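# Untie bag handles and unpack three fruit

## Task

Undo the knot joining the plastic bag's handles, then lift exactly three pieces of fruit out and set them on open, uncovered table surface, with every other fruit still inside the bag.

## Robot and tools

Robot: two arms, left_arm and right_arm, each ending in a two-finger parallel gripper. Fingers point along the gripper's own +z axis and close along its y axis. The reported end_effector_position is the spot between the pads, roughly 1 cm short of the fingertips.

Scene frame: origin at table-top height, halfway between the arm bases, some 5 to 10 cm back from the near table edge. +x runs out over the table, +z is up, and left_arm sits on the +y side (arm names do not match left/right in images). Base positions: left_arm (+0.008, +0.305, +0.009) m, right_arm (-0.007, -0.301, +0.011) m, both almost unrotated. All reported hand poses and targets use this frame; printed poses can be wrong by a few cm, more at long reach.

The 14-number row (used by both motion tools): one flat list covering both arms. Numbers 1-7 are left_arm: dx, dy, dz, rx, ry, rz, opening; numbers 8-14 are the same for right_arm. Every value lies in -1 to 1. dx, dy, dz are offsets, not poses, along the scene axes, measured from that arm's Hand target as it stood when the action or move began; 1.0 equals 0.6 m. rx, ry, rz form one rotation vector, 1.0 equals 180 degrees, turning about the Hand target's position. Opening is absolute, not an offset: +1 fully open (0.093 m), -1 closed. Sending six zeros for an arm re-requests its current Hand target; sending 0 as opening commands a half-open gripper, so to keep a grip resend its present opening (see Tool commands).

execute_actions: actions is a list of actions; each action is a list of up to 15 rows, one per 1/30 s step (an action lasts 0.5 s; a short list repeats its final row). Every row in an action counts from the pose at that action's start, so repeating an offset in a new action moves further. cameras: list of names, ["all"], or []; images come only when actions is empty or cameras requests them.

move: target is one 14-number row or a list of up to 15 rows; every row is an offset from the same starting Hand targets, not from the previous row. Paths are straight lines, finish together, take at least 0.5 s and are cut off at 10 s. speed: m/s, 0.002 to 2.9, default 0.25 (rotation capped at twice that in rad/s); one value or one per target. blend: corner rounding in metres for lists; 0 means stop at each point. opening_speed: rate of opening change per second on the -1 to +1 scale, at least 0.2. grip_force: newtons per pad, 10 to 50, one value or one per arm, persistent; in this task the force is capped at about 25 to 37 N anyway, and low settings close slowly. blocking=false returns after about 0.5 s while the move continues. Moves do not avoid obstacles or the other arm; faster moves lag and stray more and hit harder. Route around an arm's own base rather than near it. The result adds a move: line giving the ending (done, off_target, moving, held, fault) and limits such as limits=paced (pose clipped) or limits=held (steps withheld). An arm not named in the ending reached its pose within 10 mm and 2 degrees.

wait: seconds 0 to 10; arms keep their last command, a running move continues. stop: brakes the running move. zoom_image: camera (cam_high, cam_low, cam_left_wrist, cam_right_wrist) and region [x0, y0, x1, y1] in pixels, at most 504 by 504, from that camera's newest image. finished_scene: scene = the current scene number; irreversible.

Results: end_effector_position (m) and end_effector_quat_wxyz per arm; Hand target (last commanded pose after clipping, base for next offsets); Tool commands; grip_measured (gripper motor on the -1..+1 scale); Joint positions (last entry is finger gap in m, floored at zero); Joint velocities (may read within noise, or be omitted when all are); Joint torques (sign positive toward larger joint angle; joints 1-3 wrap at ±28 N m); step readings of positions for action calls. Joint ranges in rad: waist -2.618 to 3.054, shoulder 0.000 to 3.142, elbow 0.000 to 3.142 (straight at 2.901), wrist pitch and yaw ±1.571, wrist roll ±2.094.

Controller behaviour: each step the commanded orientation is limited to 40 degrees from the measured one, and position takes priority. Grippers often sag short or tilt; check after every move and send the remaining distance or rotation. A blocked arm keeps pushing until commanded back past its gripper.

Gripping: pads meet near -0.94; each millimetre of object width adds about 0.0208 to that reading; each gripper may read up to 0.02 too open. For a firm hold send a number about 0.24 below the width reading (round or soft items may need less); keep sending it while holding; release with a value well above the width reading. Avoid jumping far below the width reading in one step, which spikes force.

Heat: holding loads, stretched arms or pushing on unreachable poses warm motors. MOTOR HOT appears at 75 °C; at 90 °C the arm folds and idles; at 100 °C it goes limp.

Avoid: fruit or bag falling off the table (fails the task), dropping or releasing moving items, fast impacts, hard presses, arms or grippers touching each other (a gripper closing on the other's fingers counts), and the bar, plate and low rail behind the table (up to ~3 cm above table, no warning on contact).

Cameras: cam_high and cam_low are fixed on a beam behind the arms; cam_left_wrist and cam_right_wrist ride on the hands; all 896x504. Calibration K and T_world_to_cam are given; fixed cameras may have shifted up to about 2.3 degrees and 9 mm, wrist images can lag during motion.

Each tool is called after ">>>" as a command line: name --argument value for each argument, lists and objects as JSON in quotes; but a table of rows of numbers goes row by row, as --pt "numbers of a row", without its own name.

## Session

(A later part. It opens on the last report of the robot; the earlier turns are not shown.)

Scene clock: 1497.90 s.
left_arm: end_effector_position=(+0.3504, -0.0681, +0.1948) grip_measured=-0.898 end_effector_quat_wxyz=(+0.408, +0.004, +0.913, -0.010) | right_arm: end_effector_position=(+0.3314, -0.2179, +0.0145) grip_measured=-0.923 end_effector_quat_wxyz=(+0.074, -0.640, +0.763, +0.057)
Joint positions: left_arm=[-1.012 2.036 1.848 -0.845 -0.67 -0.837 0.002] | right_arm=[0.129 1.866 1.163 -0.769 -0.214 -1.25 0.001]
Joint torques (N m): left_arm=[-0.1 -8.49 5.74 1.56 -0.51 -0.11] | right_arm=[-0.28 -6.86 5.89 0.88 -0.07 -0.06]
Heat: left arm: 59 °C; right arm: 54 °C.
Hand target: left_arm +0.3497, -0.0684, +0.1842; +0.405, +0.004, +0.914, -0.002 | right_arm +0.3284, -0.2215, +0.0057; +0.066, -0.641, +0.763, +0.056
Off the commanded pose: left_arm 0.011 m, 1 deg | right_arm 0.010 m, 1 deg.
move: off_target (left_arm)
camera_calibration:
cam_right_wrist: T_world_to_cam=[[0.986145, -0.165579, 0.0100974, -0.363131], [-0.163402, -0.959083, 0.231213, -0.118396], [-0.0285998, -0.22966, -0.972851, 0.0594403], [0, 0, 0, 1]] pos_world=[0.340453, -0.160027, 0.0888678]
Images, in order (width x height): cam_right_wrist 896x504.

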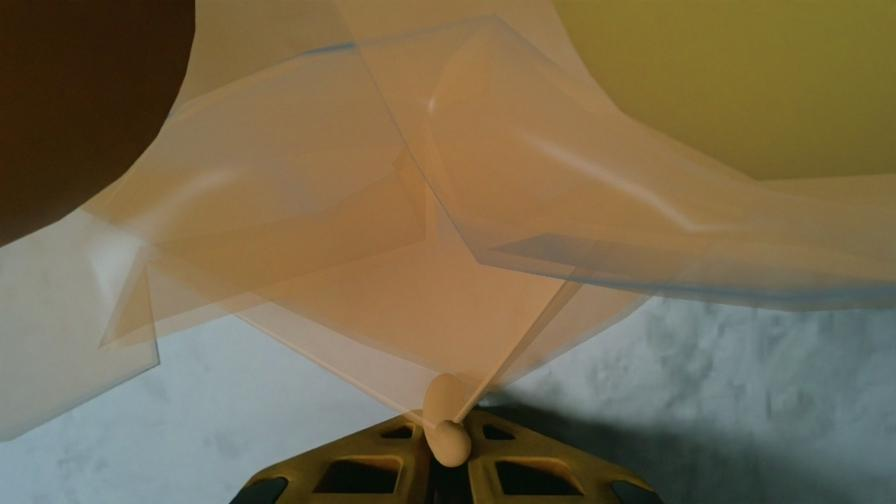

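>>> move --pt "0 0.1 0 0 0 0 -1 0.0 0.02 0.1 0 0 0 -1" --pt "0.01 0.21 -0.08 0 0 0 -1 0.01 0.09 0.28 0 0 0 -1" --pt "0.02 0.22 -0.22 0 0 0 -1 0.01 0.11 0.34 0 0 0 -1" --speed 0.1 --blend 0.02 --cameras '["all"]'

>>> zoom_image --camera "cam_high" --region '[370, 150, 530, 260]'

>>> zoom_image --camera "cam_low" --region '[220, 190, 460, 370]'

Scene clock: 1518.07 s.
left_arm: end_effector_position=(+0.3657, +0.0591, +0.0679) grip_measured=-0.898 end_effector_quat_wxyz=(+0.422, -0.007, +0.906, -0.011) | right_arm: end_effector_position=(+0.3334, -0.1558, +0.2057) grip_measured=-0.923 end_effector_quat_wxyz=(+0.069, -0.642, +0.761, +0.060)
Joint positions: left_arm=[-0.791 1.806 0.949 -0.022 -0.568 -0.622 0.002] | right_arm=[0.287 1.85 1.931 -1.534 -0.199 -1.097 0.001]
Joint torques (N m): left_arm=[0.79 -5.76 5.01 1.76 -0.17 0.07] | right_arm=[0.21 -7.38 11.25 0.47 -0.04 0.07]
Heat: left arm: 60 °C; right arm: 54 °C.
Hand target: left_arm +0.3616, +0.0635, +0.0521; +0.405, +0.004, +0.914, -0.002 | right_arm +0.3344, -0.1556, +0.2098; +0.066, -0.641, +0.763, +0.056
Off the commanded pose: left_arm 0.017 m, 3 deg | right_arm 0.004 m, 1 deg.
move: off_target (left_arm)
camera_calibration:
cam_left_wrist: T_world_to_cam=[[-0.00419179, -0.999655, 0.0259421, 0.0580129], [-0.903469, -0.0073339, -0.42859, 0.399618], [0.428633, -0.0252344, -0.903126, -0.00498745], [0, 0, 0, 1]] pos_world=[0.363423, 0.0607977, 0.165263]
cam_right_wrist: T_world_to_cam=[[0.987322, -0.158716, -0.00205305, -0.353642], [-0.15381, -0.95984, 0.234628, -0.10668], [-0.0392097, -0.231338, -0.972083, 0.262803], [0, 0, 0, 1]] pos_world=[0.343055, -0.0977284, 0.27977]

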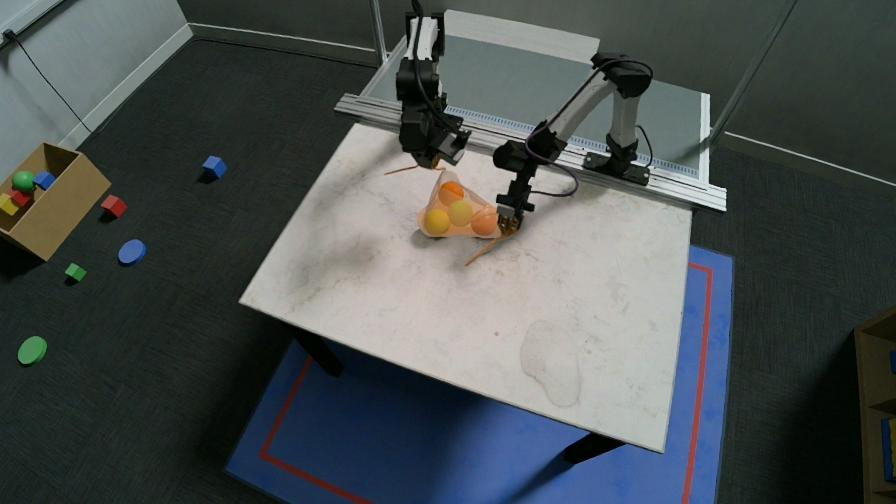

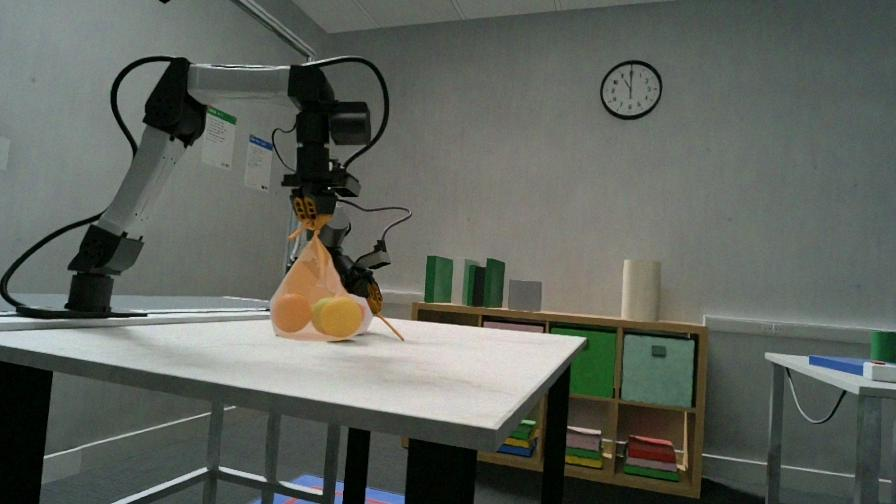

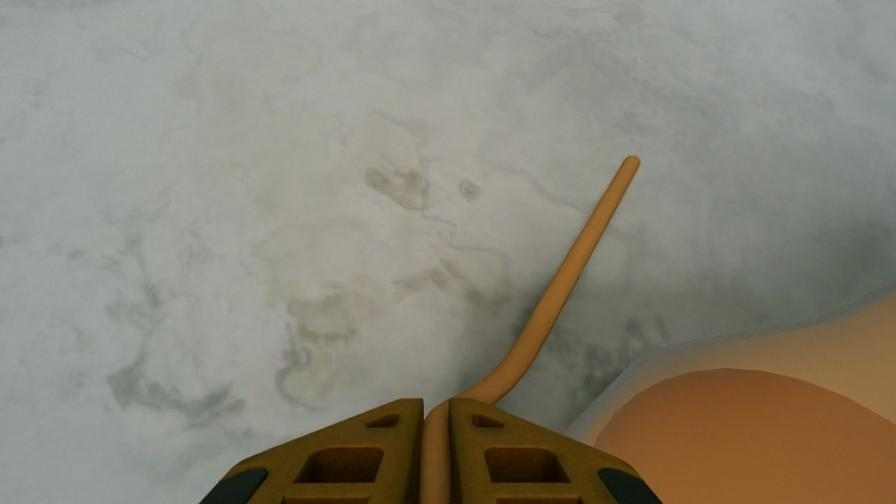

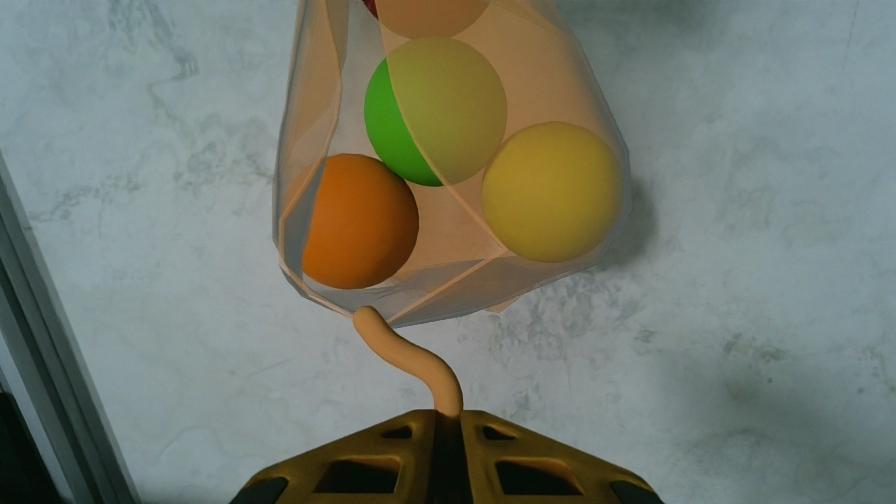

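Scaled by 3.150 from the camera's 896x504 image, which has a finer 1280x720 frame.

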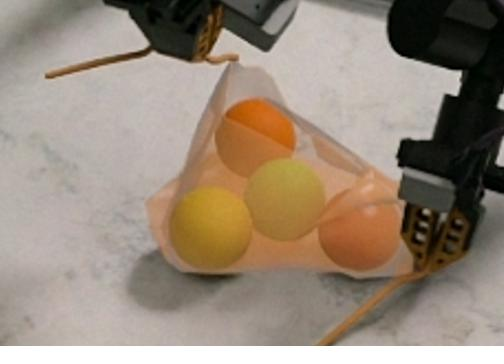

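Scaled by 2.100 from the camera's 896x504 image, which has a finer 1280x720 frame.

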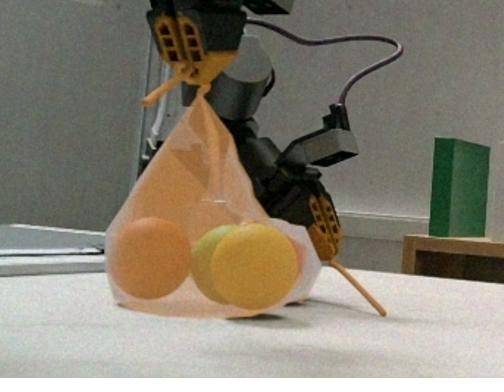

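>>> move --pt "0 -0.03 0.02 0 0 0 -1 -0.09 -0.05 -0.13 0 0 0 -1" --pt "0 -0.05 0.0 0 0 0 -1 -0.055 -0.1 -0.3 0 0 0 -1" --speed 0.08 --blend 0.02 --cameras '["all"]'

>>> zoom_image --camera "cam_high" --region '[370, 150, 530, 260]'

>>> zoom_image --camera "cam_low" --region '[220, 190, 460, 370]'

Scene clock: 1572.30 s.
left_arm: end_effector_position=(+0.3624, +0.0391, +0.0583) grip_measured=-0.898 end_effector_quat_wxyz=(+0.413, -0.001, +0.911, -0.002) | right_arm: end_effector_position=(+0.3022, -0.2122, +0.0356) grip_measured=-0.923 end_effector_quat_wxyz=(+0.068, -0.642, +0.762, +0.054)
Joint positions: left_arm=[-0.837 1.878 1.022 -0.075 -0.594 -0.66 0.002] | right_arm=[0.165 1.737 1.091 -0.828 -0.199 -1.219 0.001]
Joint torques (N m): left_arm=[-0.31 -5.98 7.77 1.6 -0.29 -0.09] | right_arm=[-1.07 -6.48 6.41 0.83 -0.21 -0.1]
Heat: left arm: 54 °C; right arm: 59 °C.
Hand target: left_arm +0.3617, +0.0334, +0.0522; +0.406, +0.004, +0.914, -0.002 | right_arm +0.3015, -0.2155, +0.0299; +0.066, -0.641, +0.763, +0.056
Off the commanded pose: left_arm 0.008 m, 1 deg | right_arm 0.007 m, 0 deg.
move: done
camera_calibration:
cam_left_wrist: T_world_to_cam=[[-0.00819474, -0.999962, 0.00300881, 0.0411408], [-0.911607, 0.00623396, -0.411015, 0.393821], [0.41098, -0.00611102, -0.911624, -0.0066354], [0, 0, 0, 1]] pos_world=[0.362074, 0.0386436, 0.155694]
cam_right_wrist: T_world_to_cam=[[0.986969, -0.160772, 0.00672292, -0.332768], [-0.157512, -0.956721, 0.244693, -0.124263], [-0.0329079, -0.242563, -0.969577, 0.0789439], [0, 0, 0, 1]] pos_world=[0.311456, -0.153236, 0.109186]

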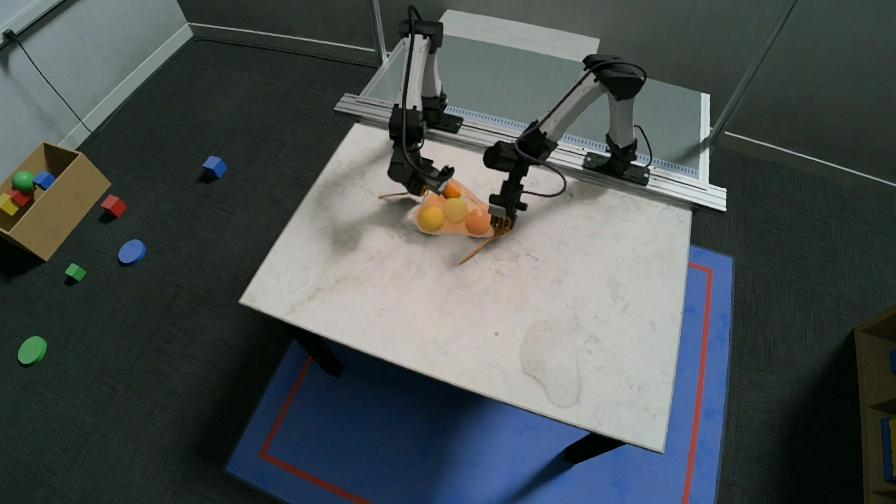

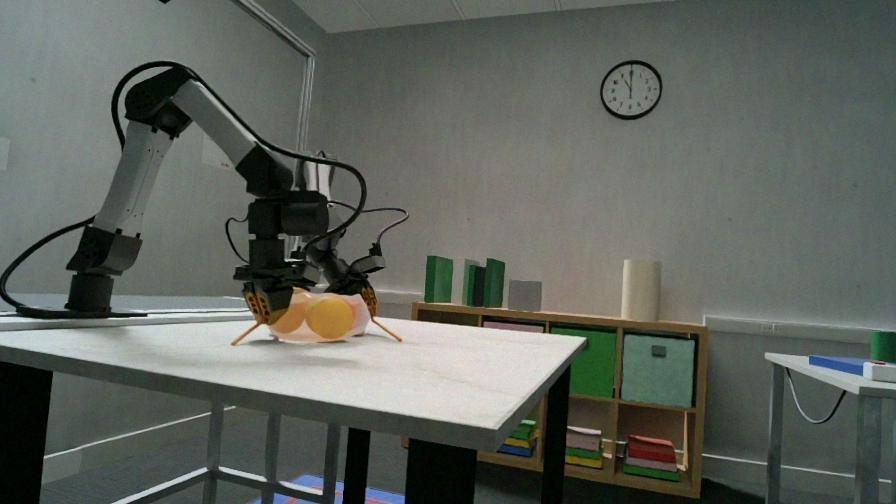

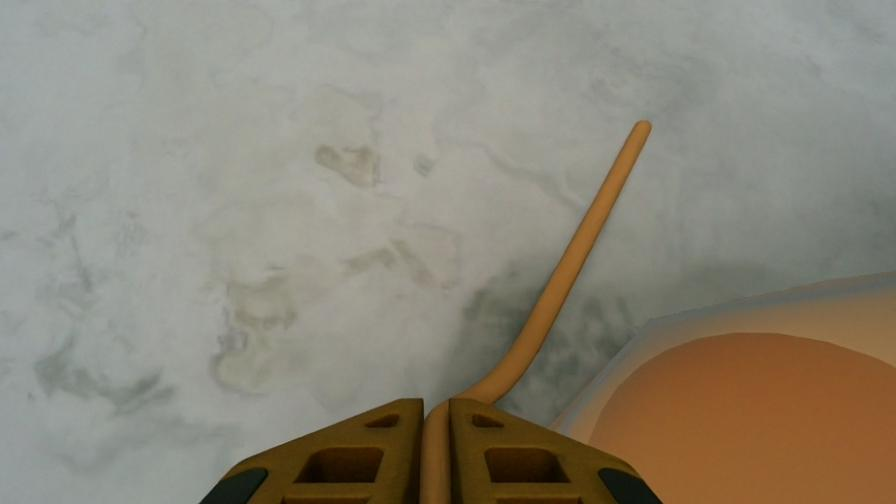

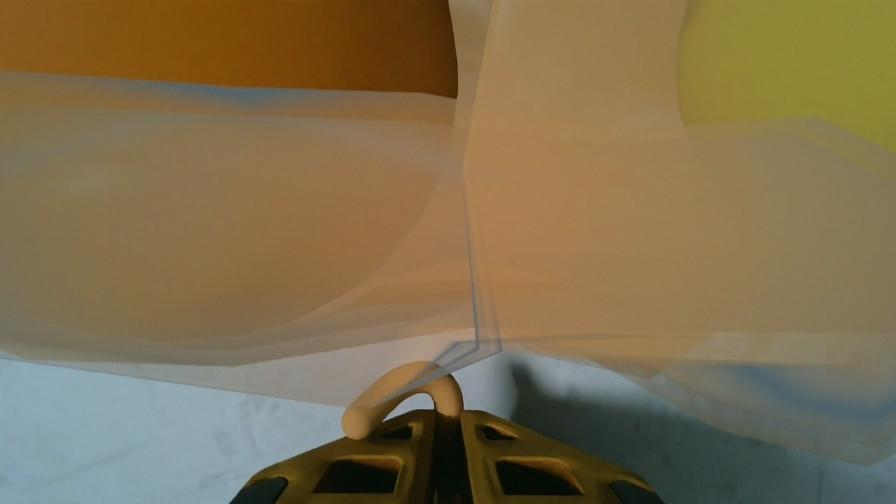

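Scaled by 3.150 from the camera's 896x504 image, which has a finer 1280x720 frame.

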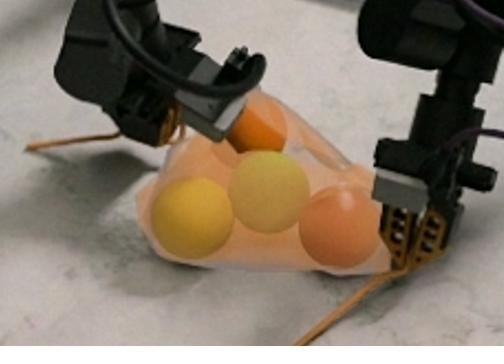

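Scaled by 2.100 from the camera's 896x504 image, which has a finer 1280x720 frame.

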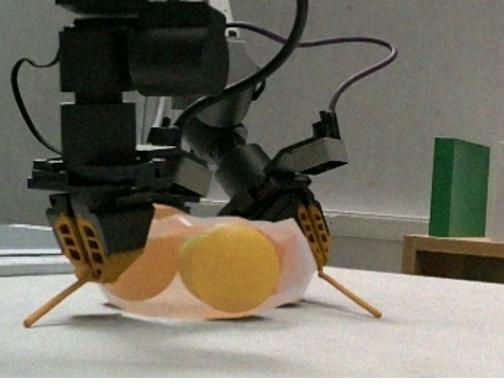

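>>> move --target '[0,0,0,0,0,0,-1,0,0,-0.005,0,0,0,-0.4]' --opening_speed 0.8

>>> move --pt "0 0 0 0 0 0 -1 0 -0.03 0.05 0 0 0 -0.4" --pt "0 0 0 0 0 0 -1 -0.1 -0.02 0.3 0 0 -0.2 -0.4" --speed 0.12 --blend 0.02 --cameras '["all"]'

>>> zoom_image --camera "cam_high" --region '[370, 150, 530, 260]'

Scene clock: 1580.10 s.
left_arm: end_effector_position=(+0.3624, +0.0391, +0.0583) grip_measured=-0.898 end_effector_quat_wxyz=(+0.413, -0.001, +0.911, -0.002) | right_arm: end_effector_position=(+0.3052, -0.2116, +0.0358) grip_measured=-0.402 end_effector_quat_wxyz=(+0.073, -0.642, +0.761, +0.050)
Joint positions: left_arm=[-0.837 1.878 1.022 -0.075 -0.594 -0.66 0.002] | right_arm=[0.165 1.737 1.091 -0.815 -0.199 -1.219 0.026]
Joint torques (N m): left_arm=[-0.34 -5.94 7.82 1.62 -0.28 -0.08] | right_arm=[-1.11 -5.76 5.71 0.86 -0.18 -0.09]
Heat: left arm: 54 °C; right arm: 58 °C.
Hand target: left_arm +0.3617, +0.0334, +0.0522; +0.406, +0.004, +0.914, -0.002 | right_arm +0.3015, -0.2155, +0.0269; +0.066, -0.641, +0.763, +0.056
Off the commanded pose: left_arm 0.008 m, 1 deg | right_arm 0.010 m, 1 deg.
move: done

Scene clock: 1583.70 s.
left_arm: end_effector_position=(+0.3624, +0.0391, +0.0583) grip_measured=-0.898 end_effector_quat_wxyz=(+0.413, -0.001, +0.911, -0.002) | right_arm: end_effector_position=(+0.2425, -0.2270, +0.1939) grip_measured=-0.402 end_effector_quat_wxyz=(+0.067, -0.374, +0.924, +0.042)
Joint positions: left_arm=[-0.837 1.878 1.022 -0.075 -0.594 -0.66 0.002] | right_arm=[0.156 1.384 1.374 -1.413 -0.15 -0.594 0.026]
Joint torques (N m): left_arm=[-0.27 -5.93 7.84 1.61 -0.28 -0.09] | right_arm=[0.24 -6.48 11.37 0.57 0.03 0.09]
Heat: left arm: 54 °C; right arm: 58 °C.
Hand target: left_arm +0.3617, +0.0334, +0.0522; +0.406, +0.004, +0.914, -0.002 | right_arm +0.2415, -0.2275, +0.2069; +0.080, -0.374, +0.924, +0.033
Off the commanded pose: left_arm 0.008 m, 1 deg | right_arm 0.013 m, 2 deg.
move: off_target (right_arm); blend cut to 0.0174 m at target 1
camera_calibration:
cam_left_wrist: T_world_to_cam=[[-0.00819474, -0.999962, 0.00300881, 0.0411408], [-0.911607, 0.00623396, -0.411015, 0.393821], [0.41098, -0.00611102, -0.911624, -0.0066354], [0, 0, 0, 1]] pos_world=[0.362074, 0.0386436, 0.155694]
cam_right_wrist: T_world_to_cam=[[0.704102, -0.709617, -0.0261651, -0.326956], [-0.680644, -0.684939, 0.259966, -0.00112232], [-0.202398, -0.165234, -0.965263, 0.284652], [0, 0, 0, 1]] pos_world=[0.287059, -0.185748, 0.266501]

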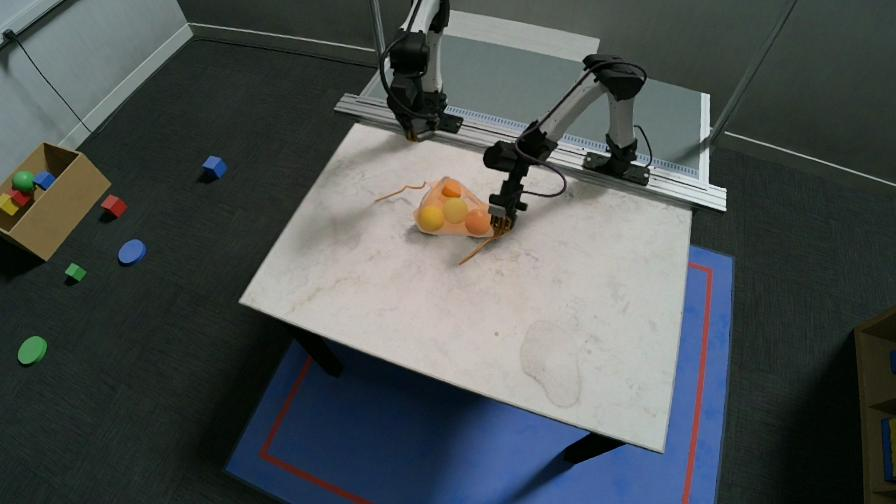

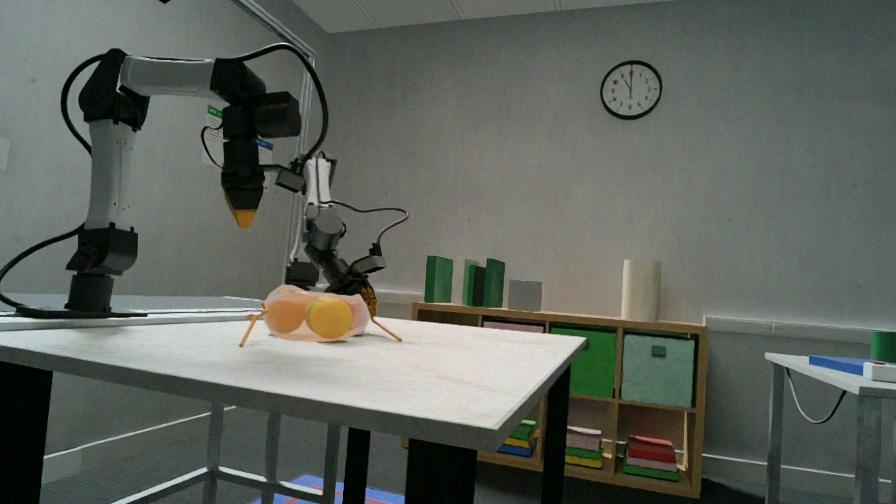

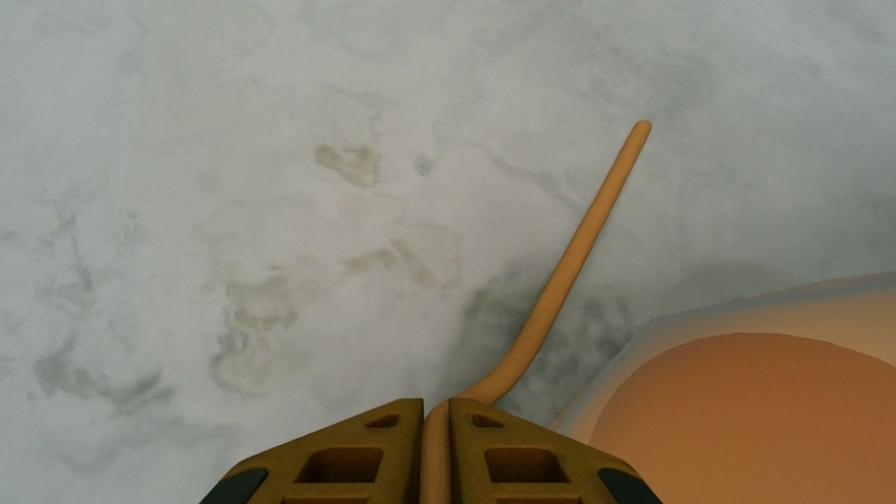

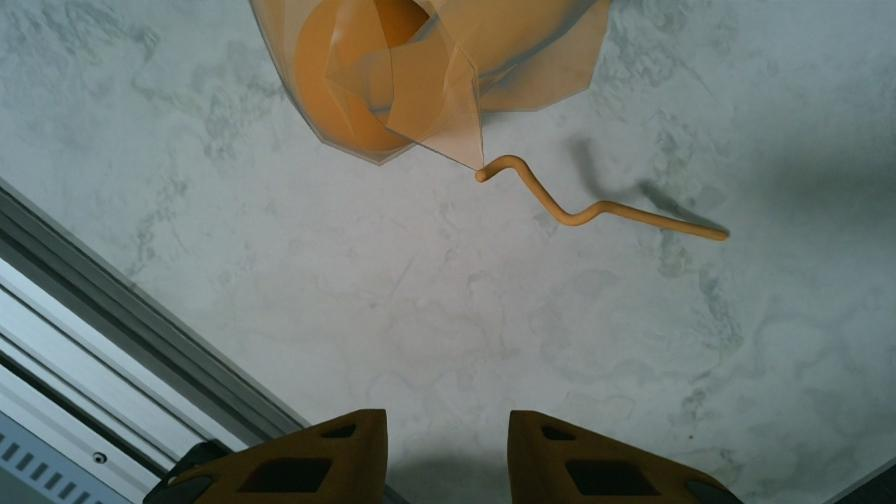

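Scaled by 3.150 from the camera's 896x504 image, which has a finer 1280x720 frame.

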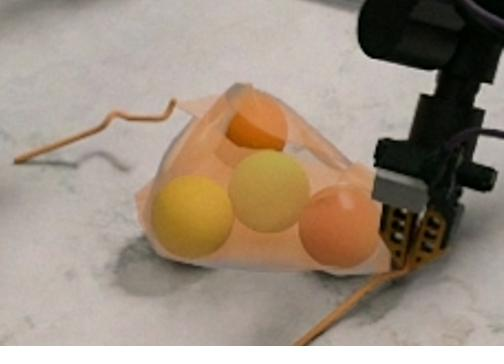

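>>> move --target '[0,0,0,0,0,0,-1,0.0,0.13,0.0,0,0,0,-0.4]' --speed 0.15 --cameras '["cam_right_wrist"]'

>>> zoom_image --camera "cam_right_wrist" --region '[200, 50, 700, 400]'

Scene clock: 1591.27 s.
left_arm: end_effector_position=(+0.3624, +0.0391, +0.0583) grip_measured=-0.898 end_effector_quat_wxyz=(+0.413, -0.001, +0.911, -0.002) | right_arm: end_effector_position=(+0.2335, -0.1532, +0.1992) grip_measured=-0.402 end_effector_quat_wxyz=(+0.063, -0.375, +0.924, +0.037)
Joint positions: left_arm=[-0.837 1.878 1.022 -0.075 -0.594 -0.66 0.002] | right_arm=[0.473 1.444 1.458 -1.408 -0.088 -0.282 0.026]
Joint torques (N m): left_arm=[-0.32 -5.97 7.83 1.61 -0.27 -0.07] | right_arm=[0.25 -4.37 11.6 1 0.13 0.11]
Heat: left arm: 54 °C; right arm: 58 °C.
Hand target: left_arm +0.3617, +0.0334, +0.0522; +0.406, +0.004, +0.914, -0.002 | right_arm +0.2415, -0.1496, +0.2068; +0.080, -0.374, +0.924, +0.033
Off the commanded pose: left_arm 0.008 m, 1 deg | right_arm 0.012 m, 2 deg.
move: off_target (right_arm)
camera_calibration:
cam_right_wrist: T_world_to_cam=[[0.704478, -0.709417, -0.0209572, -0.269201], [-0.678834, -0.682138, 0.271794, 0.0396779], [-0.207111, -0.177247, -0.962127, 0.298759], [0, 0, 0, 1]] pos_world=[0.278457, -0.110956, 0.271019]
Images, in order (width x height): cam_right_wrist 896x504.

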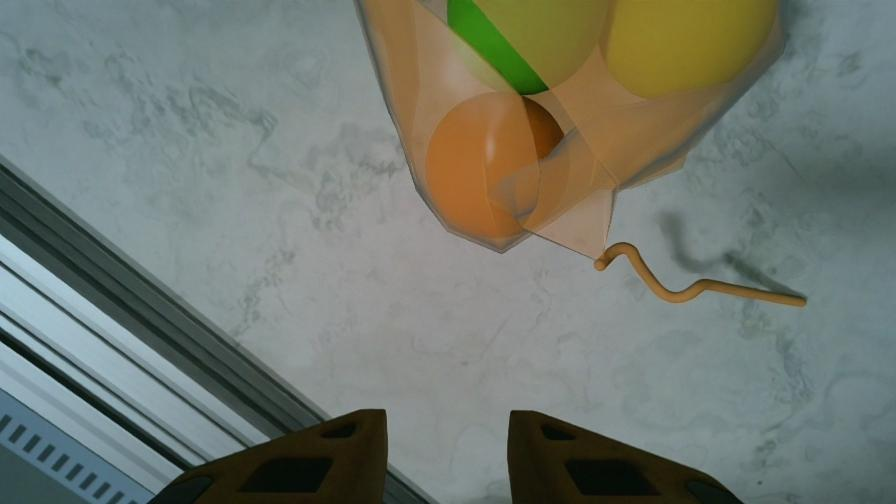

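Scaled by 1.008 from the camera's 896x504 image, which has a finer 1280x720 frame.

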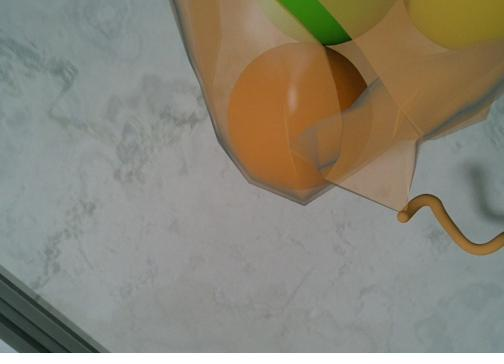

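>>> move --target '[0,0,0,0,0,0,-1,0.0825,-0.15,-0.178,0,0,0.2,-0.4]' --speed 0.15 --cameras '["cam_right_wrist"]'

Scene clock: 1648.40 s.
left_arm: end_effector_position=(+0.3624, +0.0391, +0.0583) grip_measured=-0.898 end_effector_quat_wxyz=(+0.413, -0.001, +0.911, -0.002) | right_arm: end_effector_position=(+0.2908, -0.2380, +0.1054) grip_measured=-0.402 end_effector_quat_wxyz=(+0.065, -0.642, +0.762, +0.050)
Joint positions: left_arm=[-0.837 1.878 1.022 -0.075 -0.594 -0.66 0.002] | right_arm=[0.079 1.609 1.233 -1.115 -0.197 -1.306 0.026]
Joint torques (N m): left_arm=[-0.29 -5.93 7.87 1.6 -0.28 -0.08] | right_arm=[-0.99 -5.59 6.89 0.79 -0.26 -0.12]
Heat: left arm: 52 °C; right arm: 59 °C.
Hand target: left_arm +0.3617, +0.0334, +0.0522; +0.406, +0.004, +0.914, -0.002 | right_arm +0.2910, -0.2396, +0.1000; +0.066, -0.641, +0.763, +0.056
Off the commanded pose: left_arm 0.008 m, 1 deg | right_arm 0.006 m, 1 deg.
move: done
camera_calibration:
cam_right_wrist: T_world_to_cam=[[0.986781, -0.161829, 0.0085858, -0.326497], [-0.158701, -0.954271, 0.253341, -0.167857], [-0.0328047, -0.251355, -0.967339, 0.137562], [0, 0, 0, 1]] pos_world=[0.300055, -0.178441, 0.178398]
Images, in order (width x height): cam_right_wrist 896x504.

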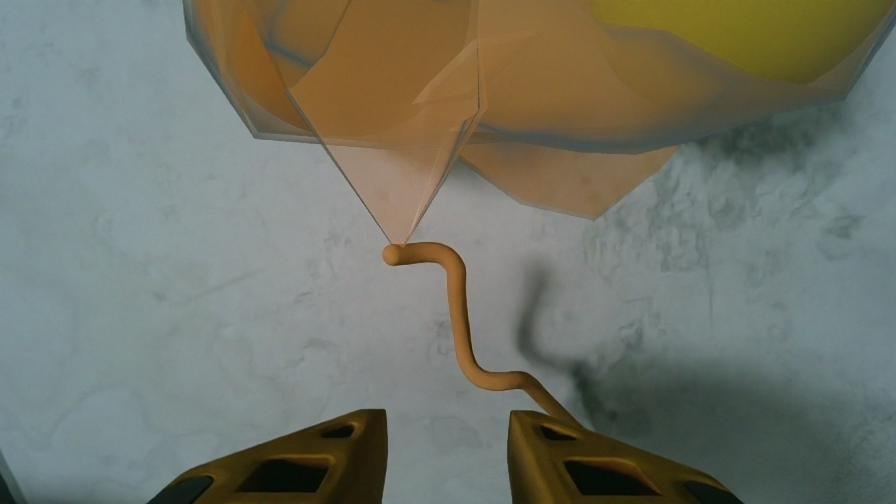

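>>> execute_actions --actions '[]'

Scene clock: 1678.27 s.
left_arm: end_effector_position=(+0.3624, +0.0391, +0.0583) grip_measured=-0.898 end_effector_quat_wxyz=(+0.413, -0.001, +0.911, -0.002) | right_arm: end_effector_position=(+0.2908, -0.2379, +0.1054) grip_measured=-0.402 end_effector_quat_wxyz=(+0.065, -0.642, +0.762, +0.050)
Joint positions: left_arm=[-0.837 1.878 1.022 -0.075 -0.594 -0.66 0.002] | right_arm=[0.079 1.609 1.233 -1.115 -0.198 -1.307 0.026]
Joint velocities: within noise
Joint torques (N m): left_arm=[-0.32 -5.94 7.79 1.6 -0.28 -0.09] | right_arm=[-0.92 -5.59 6.76 0.75 -0.27 -0.08]
Heat: left arm: 52 °C; right arm: 56 °C.
Hand target: left_arm +0.3617, +0.0334, +0.0522; +0.406, +0.004, +0.914, -0.002 | right_arm +0.2910, -0.2395, +0.1000; +0.066, -0.641, +0.763, +0.056
Tool commands: left_gripper/opening=-1.0 right_gripper/opening=-0.4
Off the commanded pose: left_arm 0.008 m, 1 deg | right_arm 0.006 m, 1 deg.
camera_calibration:
cam_left_wrist: T_world_to_cam=[[-0.00819474, -0.999962, 0.00300881, 0.0411408], [-0.911607, 0.00623396, -0.411015, 0.393821], [0.41098, -0.00611102, -0.911624, -0.0066354], [0, 0, 0, 1]] pos_world=[0.362074, 0.0386436, 0.155694]
cam_right_wrist: T_world_to_cam=[[0.986848, -0.161427, 0.00852977, -0.326436], [-0.15831, -0.954419, 0.253027, -0.167945], [-0.0327046, -0.25105, -0.967422, 0.137601], [0, 0, 0, 1]] pos_world=[0.300056, -0.178441, 0.178397]

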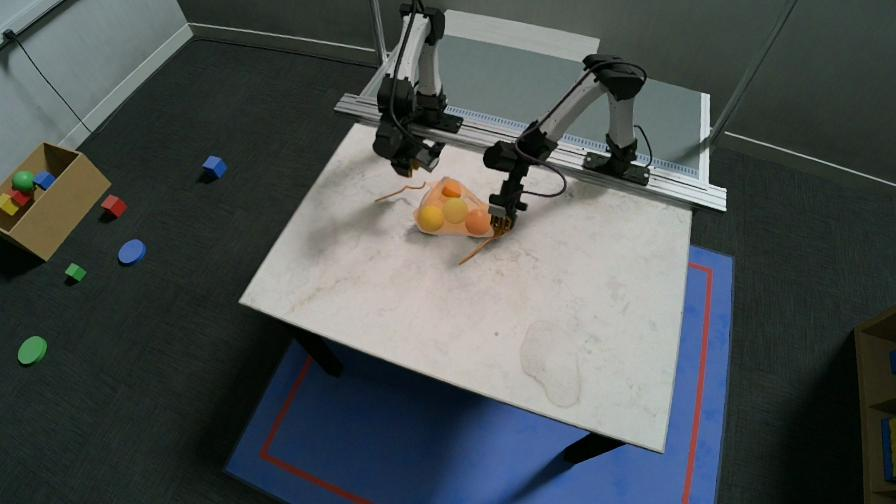

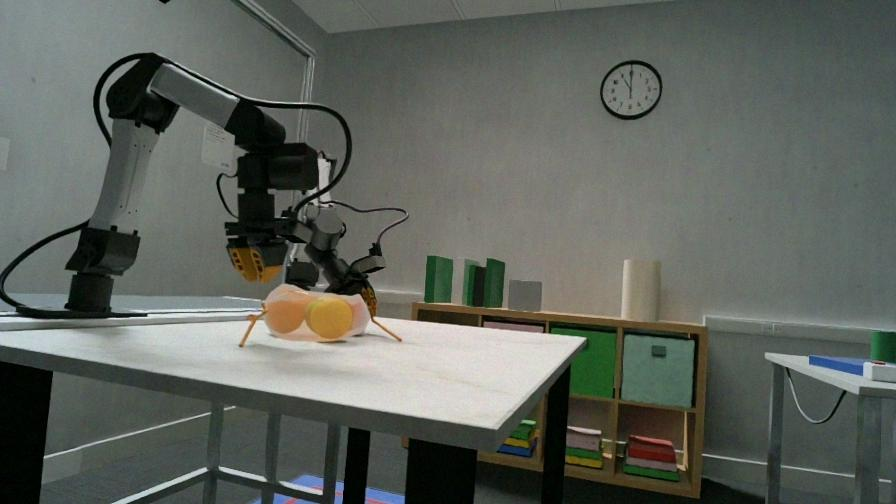

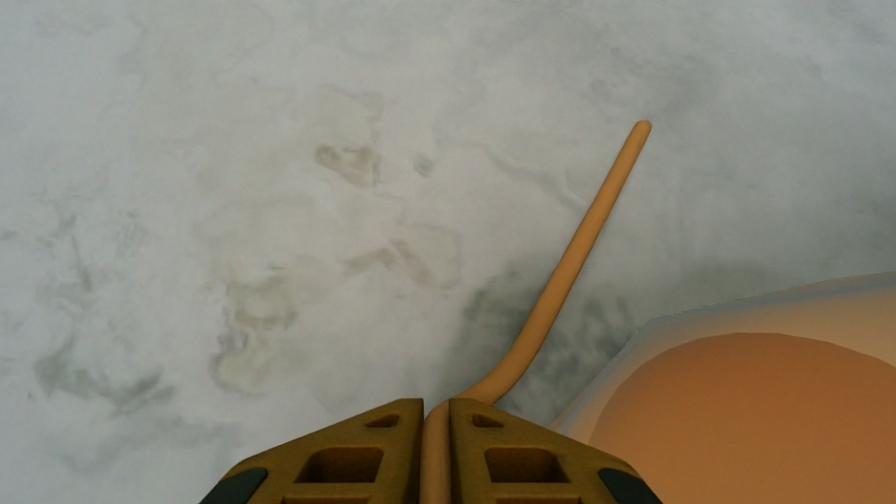

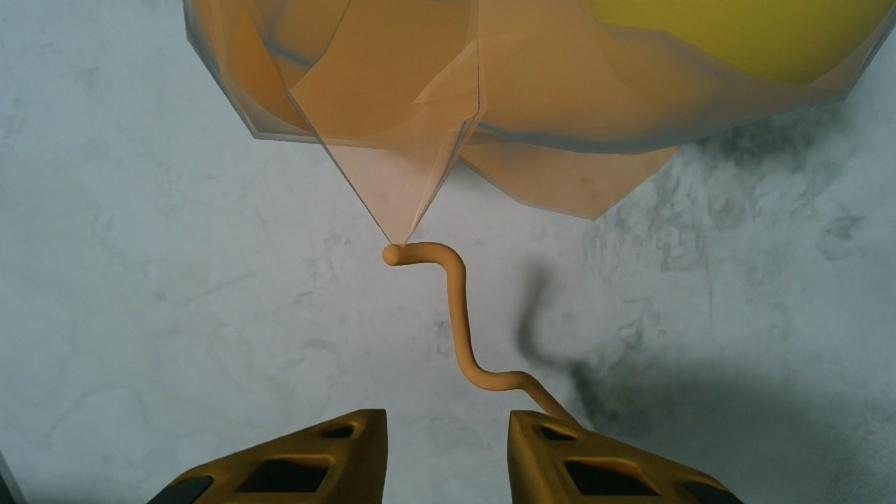

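>>> move --target '[0,0,0,0,0,0,-1, 0.0067,0.0,-0.1,0,0,0,-0.4]' --speed 0.1 --cameras '["cam_right_wrist"]'

Scene clock: 1697.43 s.
left_arm: end_effector_position=(+0.3624, +0.0391, +0.0583) grip_measured=-0.898 end_effector_quat_wxyz=(+0.413, -0.001, +0.911, -0.002) | right_arm: end_effector_position=(+0.2962, -0.2399, +0.0452) grip_measured=-0.402 end_effector_quat_wxyz=(+0.065, -0.642, +0.762, +0.050)
Joint positions: left_arm=[-0.837 1.878 1.022 -0.075 -0.594 -0.66 0.002] | right_arm=[0.079 1.693 1.078 -0.875 -0.198 -1.307 0.026]
Joint torques (N m): left_arm=[-0.31 -5.96 7.83 1.61 -0.27 -0.09] | right_arm=[-0.51 -6.05 6.58 0.78 -0.25 -0.01]
Heat: left arm: 51 °C; right arm: 55 °C.
Hand target: left_arm +0.3617, +0.0334, +0.0522; +0.406, +0.004, +0.914, -0.002 | right_arm +0.2950, -0.2396, +0.0400; +0.066, -0.641, +0.763, +0.056
Off the commanded pose: left_arm 0.008 m, 1 deg | right_arm 0.005 m, 1 deg.
move: done
camera_calibration:
cam_right_wrist: T_world_to_cam=[[0.986845, -0.161427, 0.0088701, -0.331598], [-0.15841, -0.954523, 0.252572, -0.153605], [-0.032305, -0.250654, -0.967538, 0.0790245], [0, 0, 0, 1]] pos_world=[0.305456, -0.180341, 0.118197]
Images, in order (width x height): cam_right_wrist 896x504.

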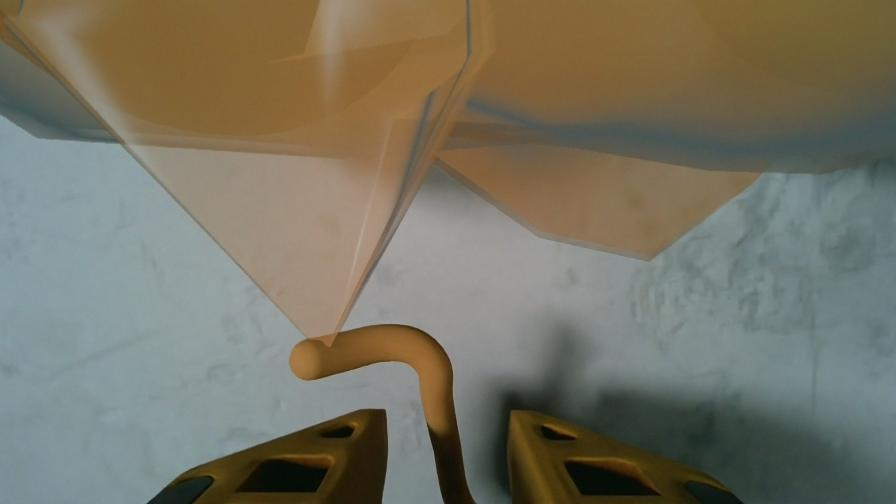

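>>> move --pt "0 0 0 0 0 0 -1 -0.003 0.005 -0.02 0 0 0 -0.4" --pt "0 0 0 0 0 0 -1 -0.003 0.005 -0.02 0 0 0 -1" --speed 0.1 --cameras '["cam_right_wrist"]'

Scene clock: 1706.77 s.
left_arm: end_effector_position=(+0.3624, +0.0391, +0.0583) grip_measured=-0.898 end_effector_quat_wxyz=(+0.413, -0.001, +0.911, -0.002) | right_arm: end_effector_position=(+0.2959, -0.2390, +0.0342) grip_measured=-0.949 end_effector_quat_wxyz=(+0.068, -0.642, +0.762, +0.049)
Joint positions: left_arm=[-0.837 1.878 1.022 -0.075 -0.594 -0.66 0.002] | right_arm=[0.083 1.705 1.044 -0.823 -0.198 -1.302 0]
Joint torques (N m): left_arm=[-0.34 -6 7.83 1.59 -0.27 -0.1] | right_arm=[0.24 -5.91 6.16 0.82 -0.25 0.07]
Heat: left arm: 51 °C; right arm: 54 °C.
Hand target: left_arm +0.3617, +0.0334, +0.0522; +0.406, +0.004, +0.914, -0.002 | right_arm +0.2933, -0.2366, +0.0281; +0.066, -0.641, +0.763, +0.056
Off the commanded pose: left_arm 0.008 m, 1 deg | right_arm 0.007 m, 1 deg.
move: done
camera_calibration:
cam_right_wrist: T_world_to_cam=[[0.986835, -0.161104, 0.0142588, -0.331219], [-0.159497, -0.954789, 0.250877, -0.149853], [-0.026803, -0.249849, -0.967914, 0.0672352], [0, 0, 0, 1]] pos_world=[0.30476, -0.17964, 0.107395]
Images, in order (width x height): cam_right_wrist 896x504.

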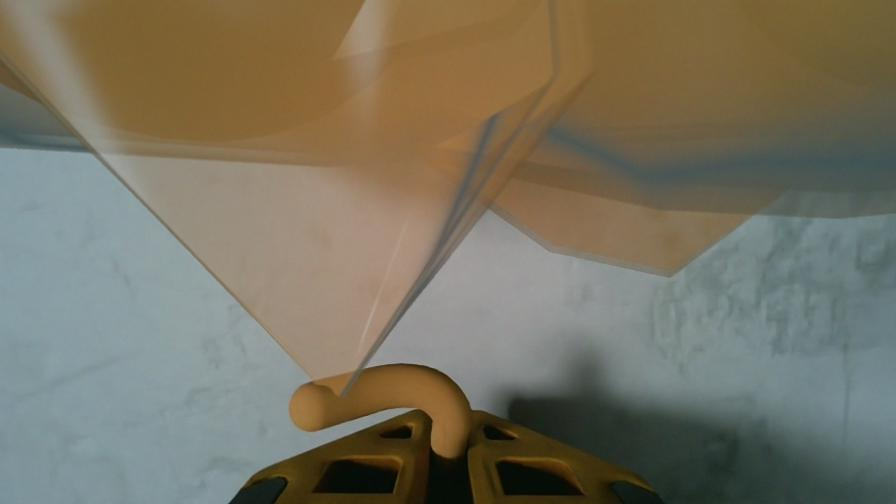

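>>> move --target '[0,0,0,0,0,0,-1, 0.028,0.061,0.287,0,0,0,-1]' --speed 0.12 --cameras '["all"]'

Scene clock: 1717.27 s.
left_arm: end_effector_position=(+0.3624, +0.0391, +0.0583) grip_measured=-0.898 end_effector_quat_wxyz=(+0.413, -0.001, +0.911, -0.002) | right_arm: end_effector_position=(+0.3101, -0.2017, +0.1959) grip_measured=-0.949 end_effector_quat_wxyz=(+0.068, -0.643, +0.761, +0.053)
Joint positions: left_arm=[-0.837 1.878 1.022 -0.075 -0.594 -0.66 0.002] | right_arm=[0.174 1.701 1.701 -1.47 -0.198 -1.211 0]
Joint torques (N m): left_arm=[-0.39 -6 7.88 1.59 -0.28 -0.09] | right_arm=[0.23 -6.34 11.02 0.37 -0.2 0.1]
Heat: left arm: 51 °C; right arm: 54 °C.
Hand target: left_arm +0.3617, +0.0334, +0.0522; +0.406, +0.004, +0.914, -0.002 | right_arm +0.3100, -0.2000, +0.2002; +0.066, -0.641, +0.763, +0.056
Off the commanded pose: left_arm 0.008 m, 1 deg | right_arm 0.005 m, 0 deg.
move: done
camera_calibration:
cam_left_wrist: T_world_to_cam=[[-0.00819474, -0.999962, 0.00300881, 0.0411408], [-0.911607, 0.00623396, -0.411015, 0.393821], [0.41098, -0.00611102, -0.911624, -0.0066354], [0, 0, 0, 1]] pos_world=[0.362074, 0.0386436, 0.155694]
cam_right_wrist: T_world_to_cam=[[0.987171, -0.15948, 0.00768113, -0.340012], [-0.156504, -0.956989, 0.244293, -0.152535], [-0.031609, -0.242361, -0.969671, 0.236689], [0, 0, 0, 1]] pos_world=[0.319259, -0.142835, 0.269385]

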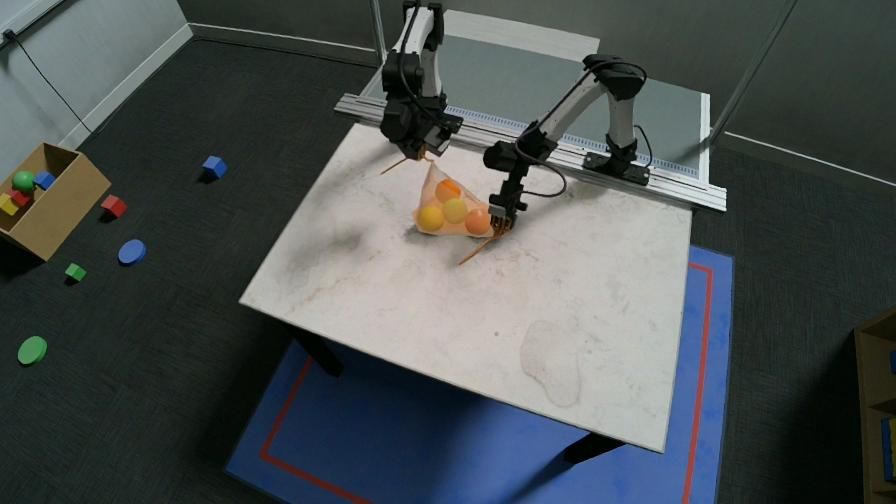

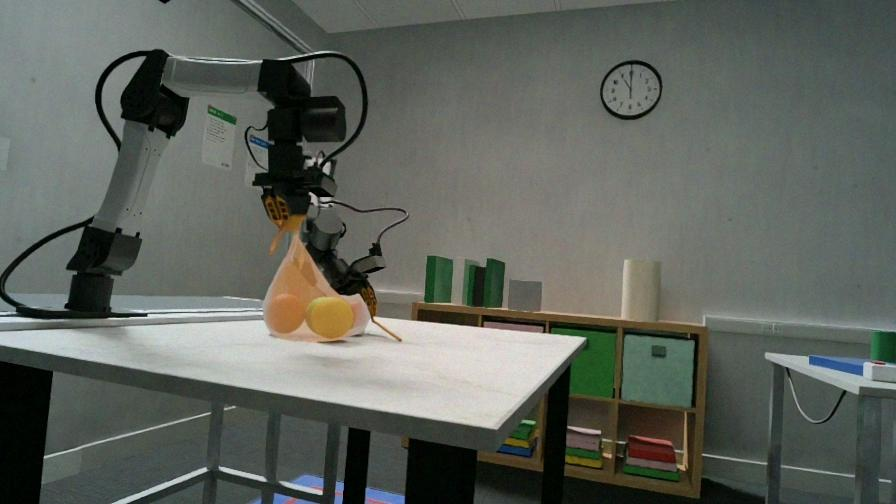

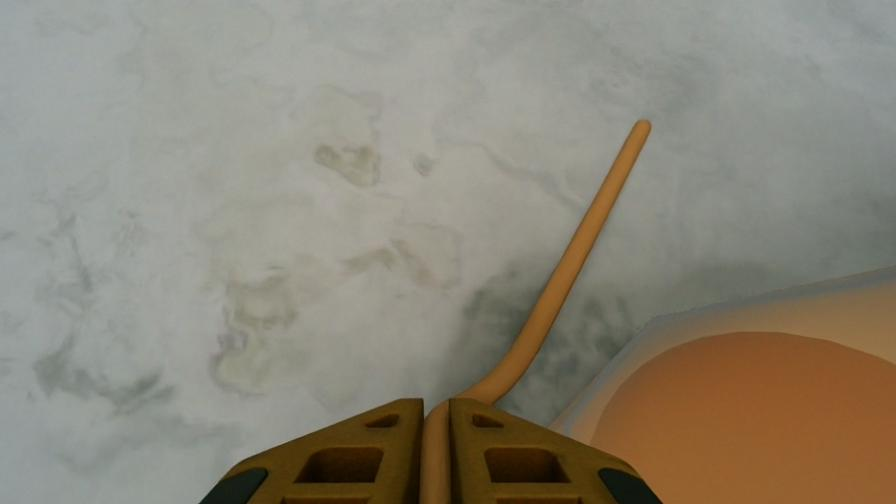

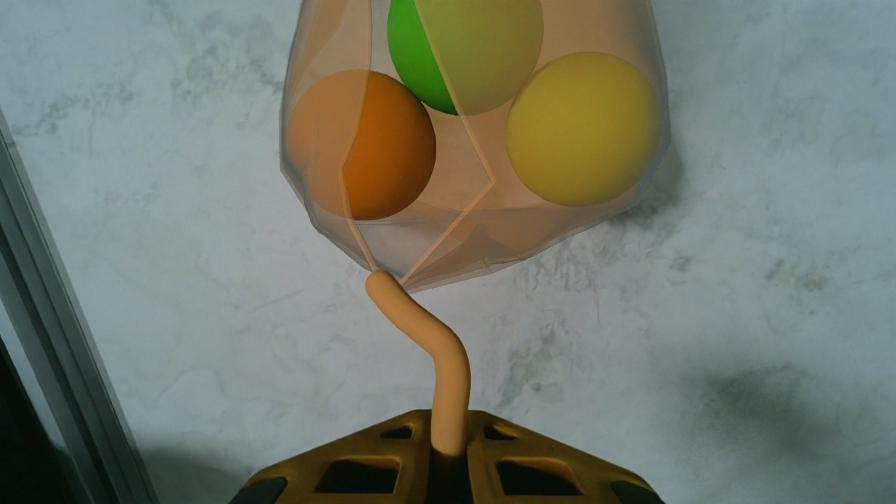

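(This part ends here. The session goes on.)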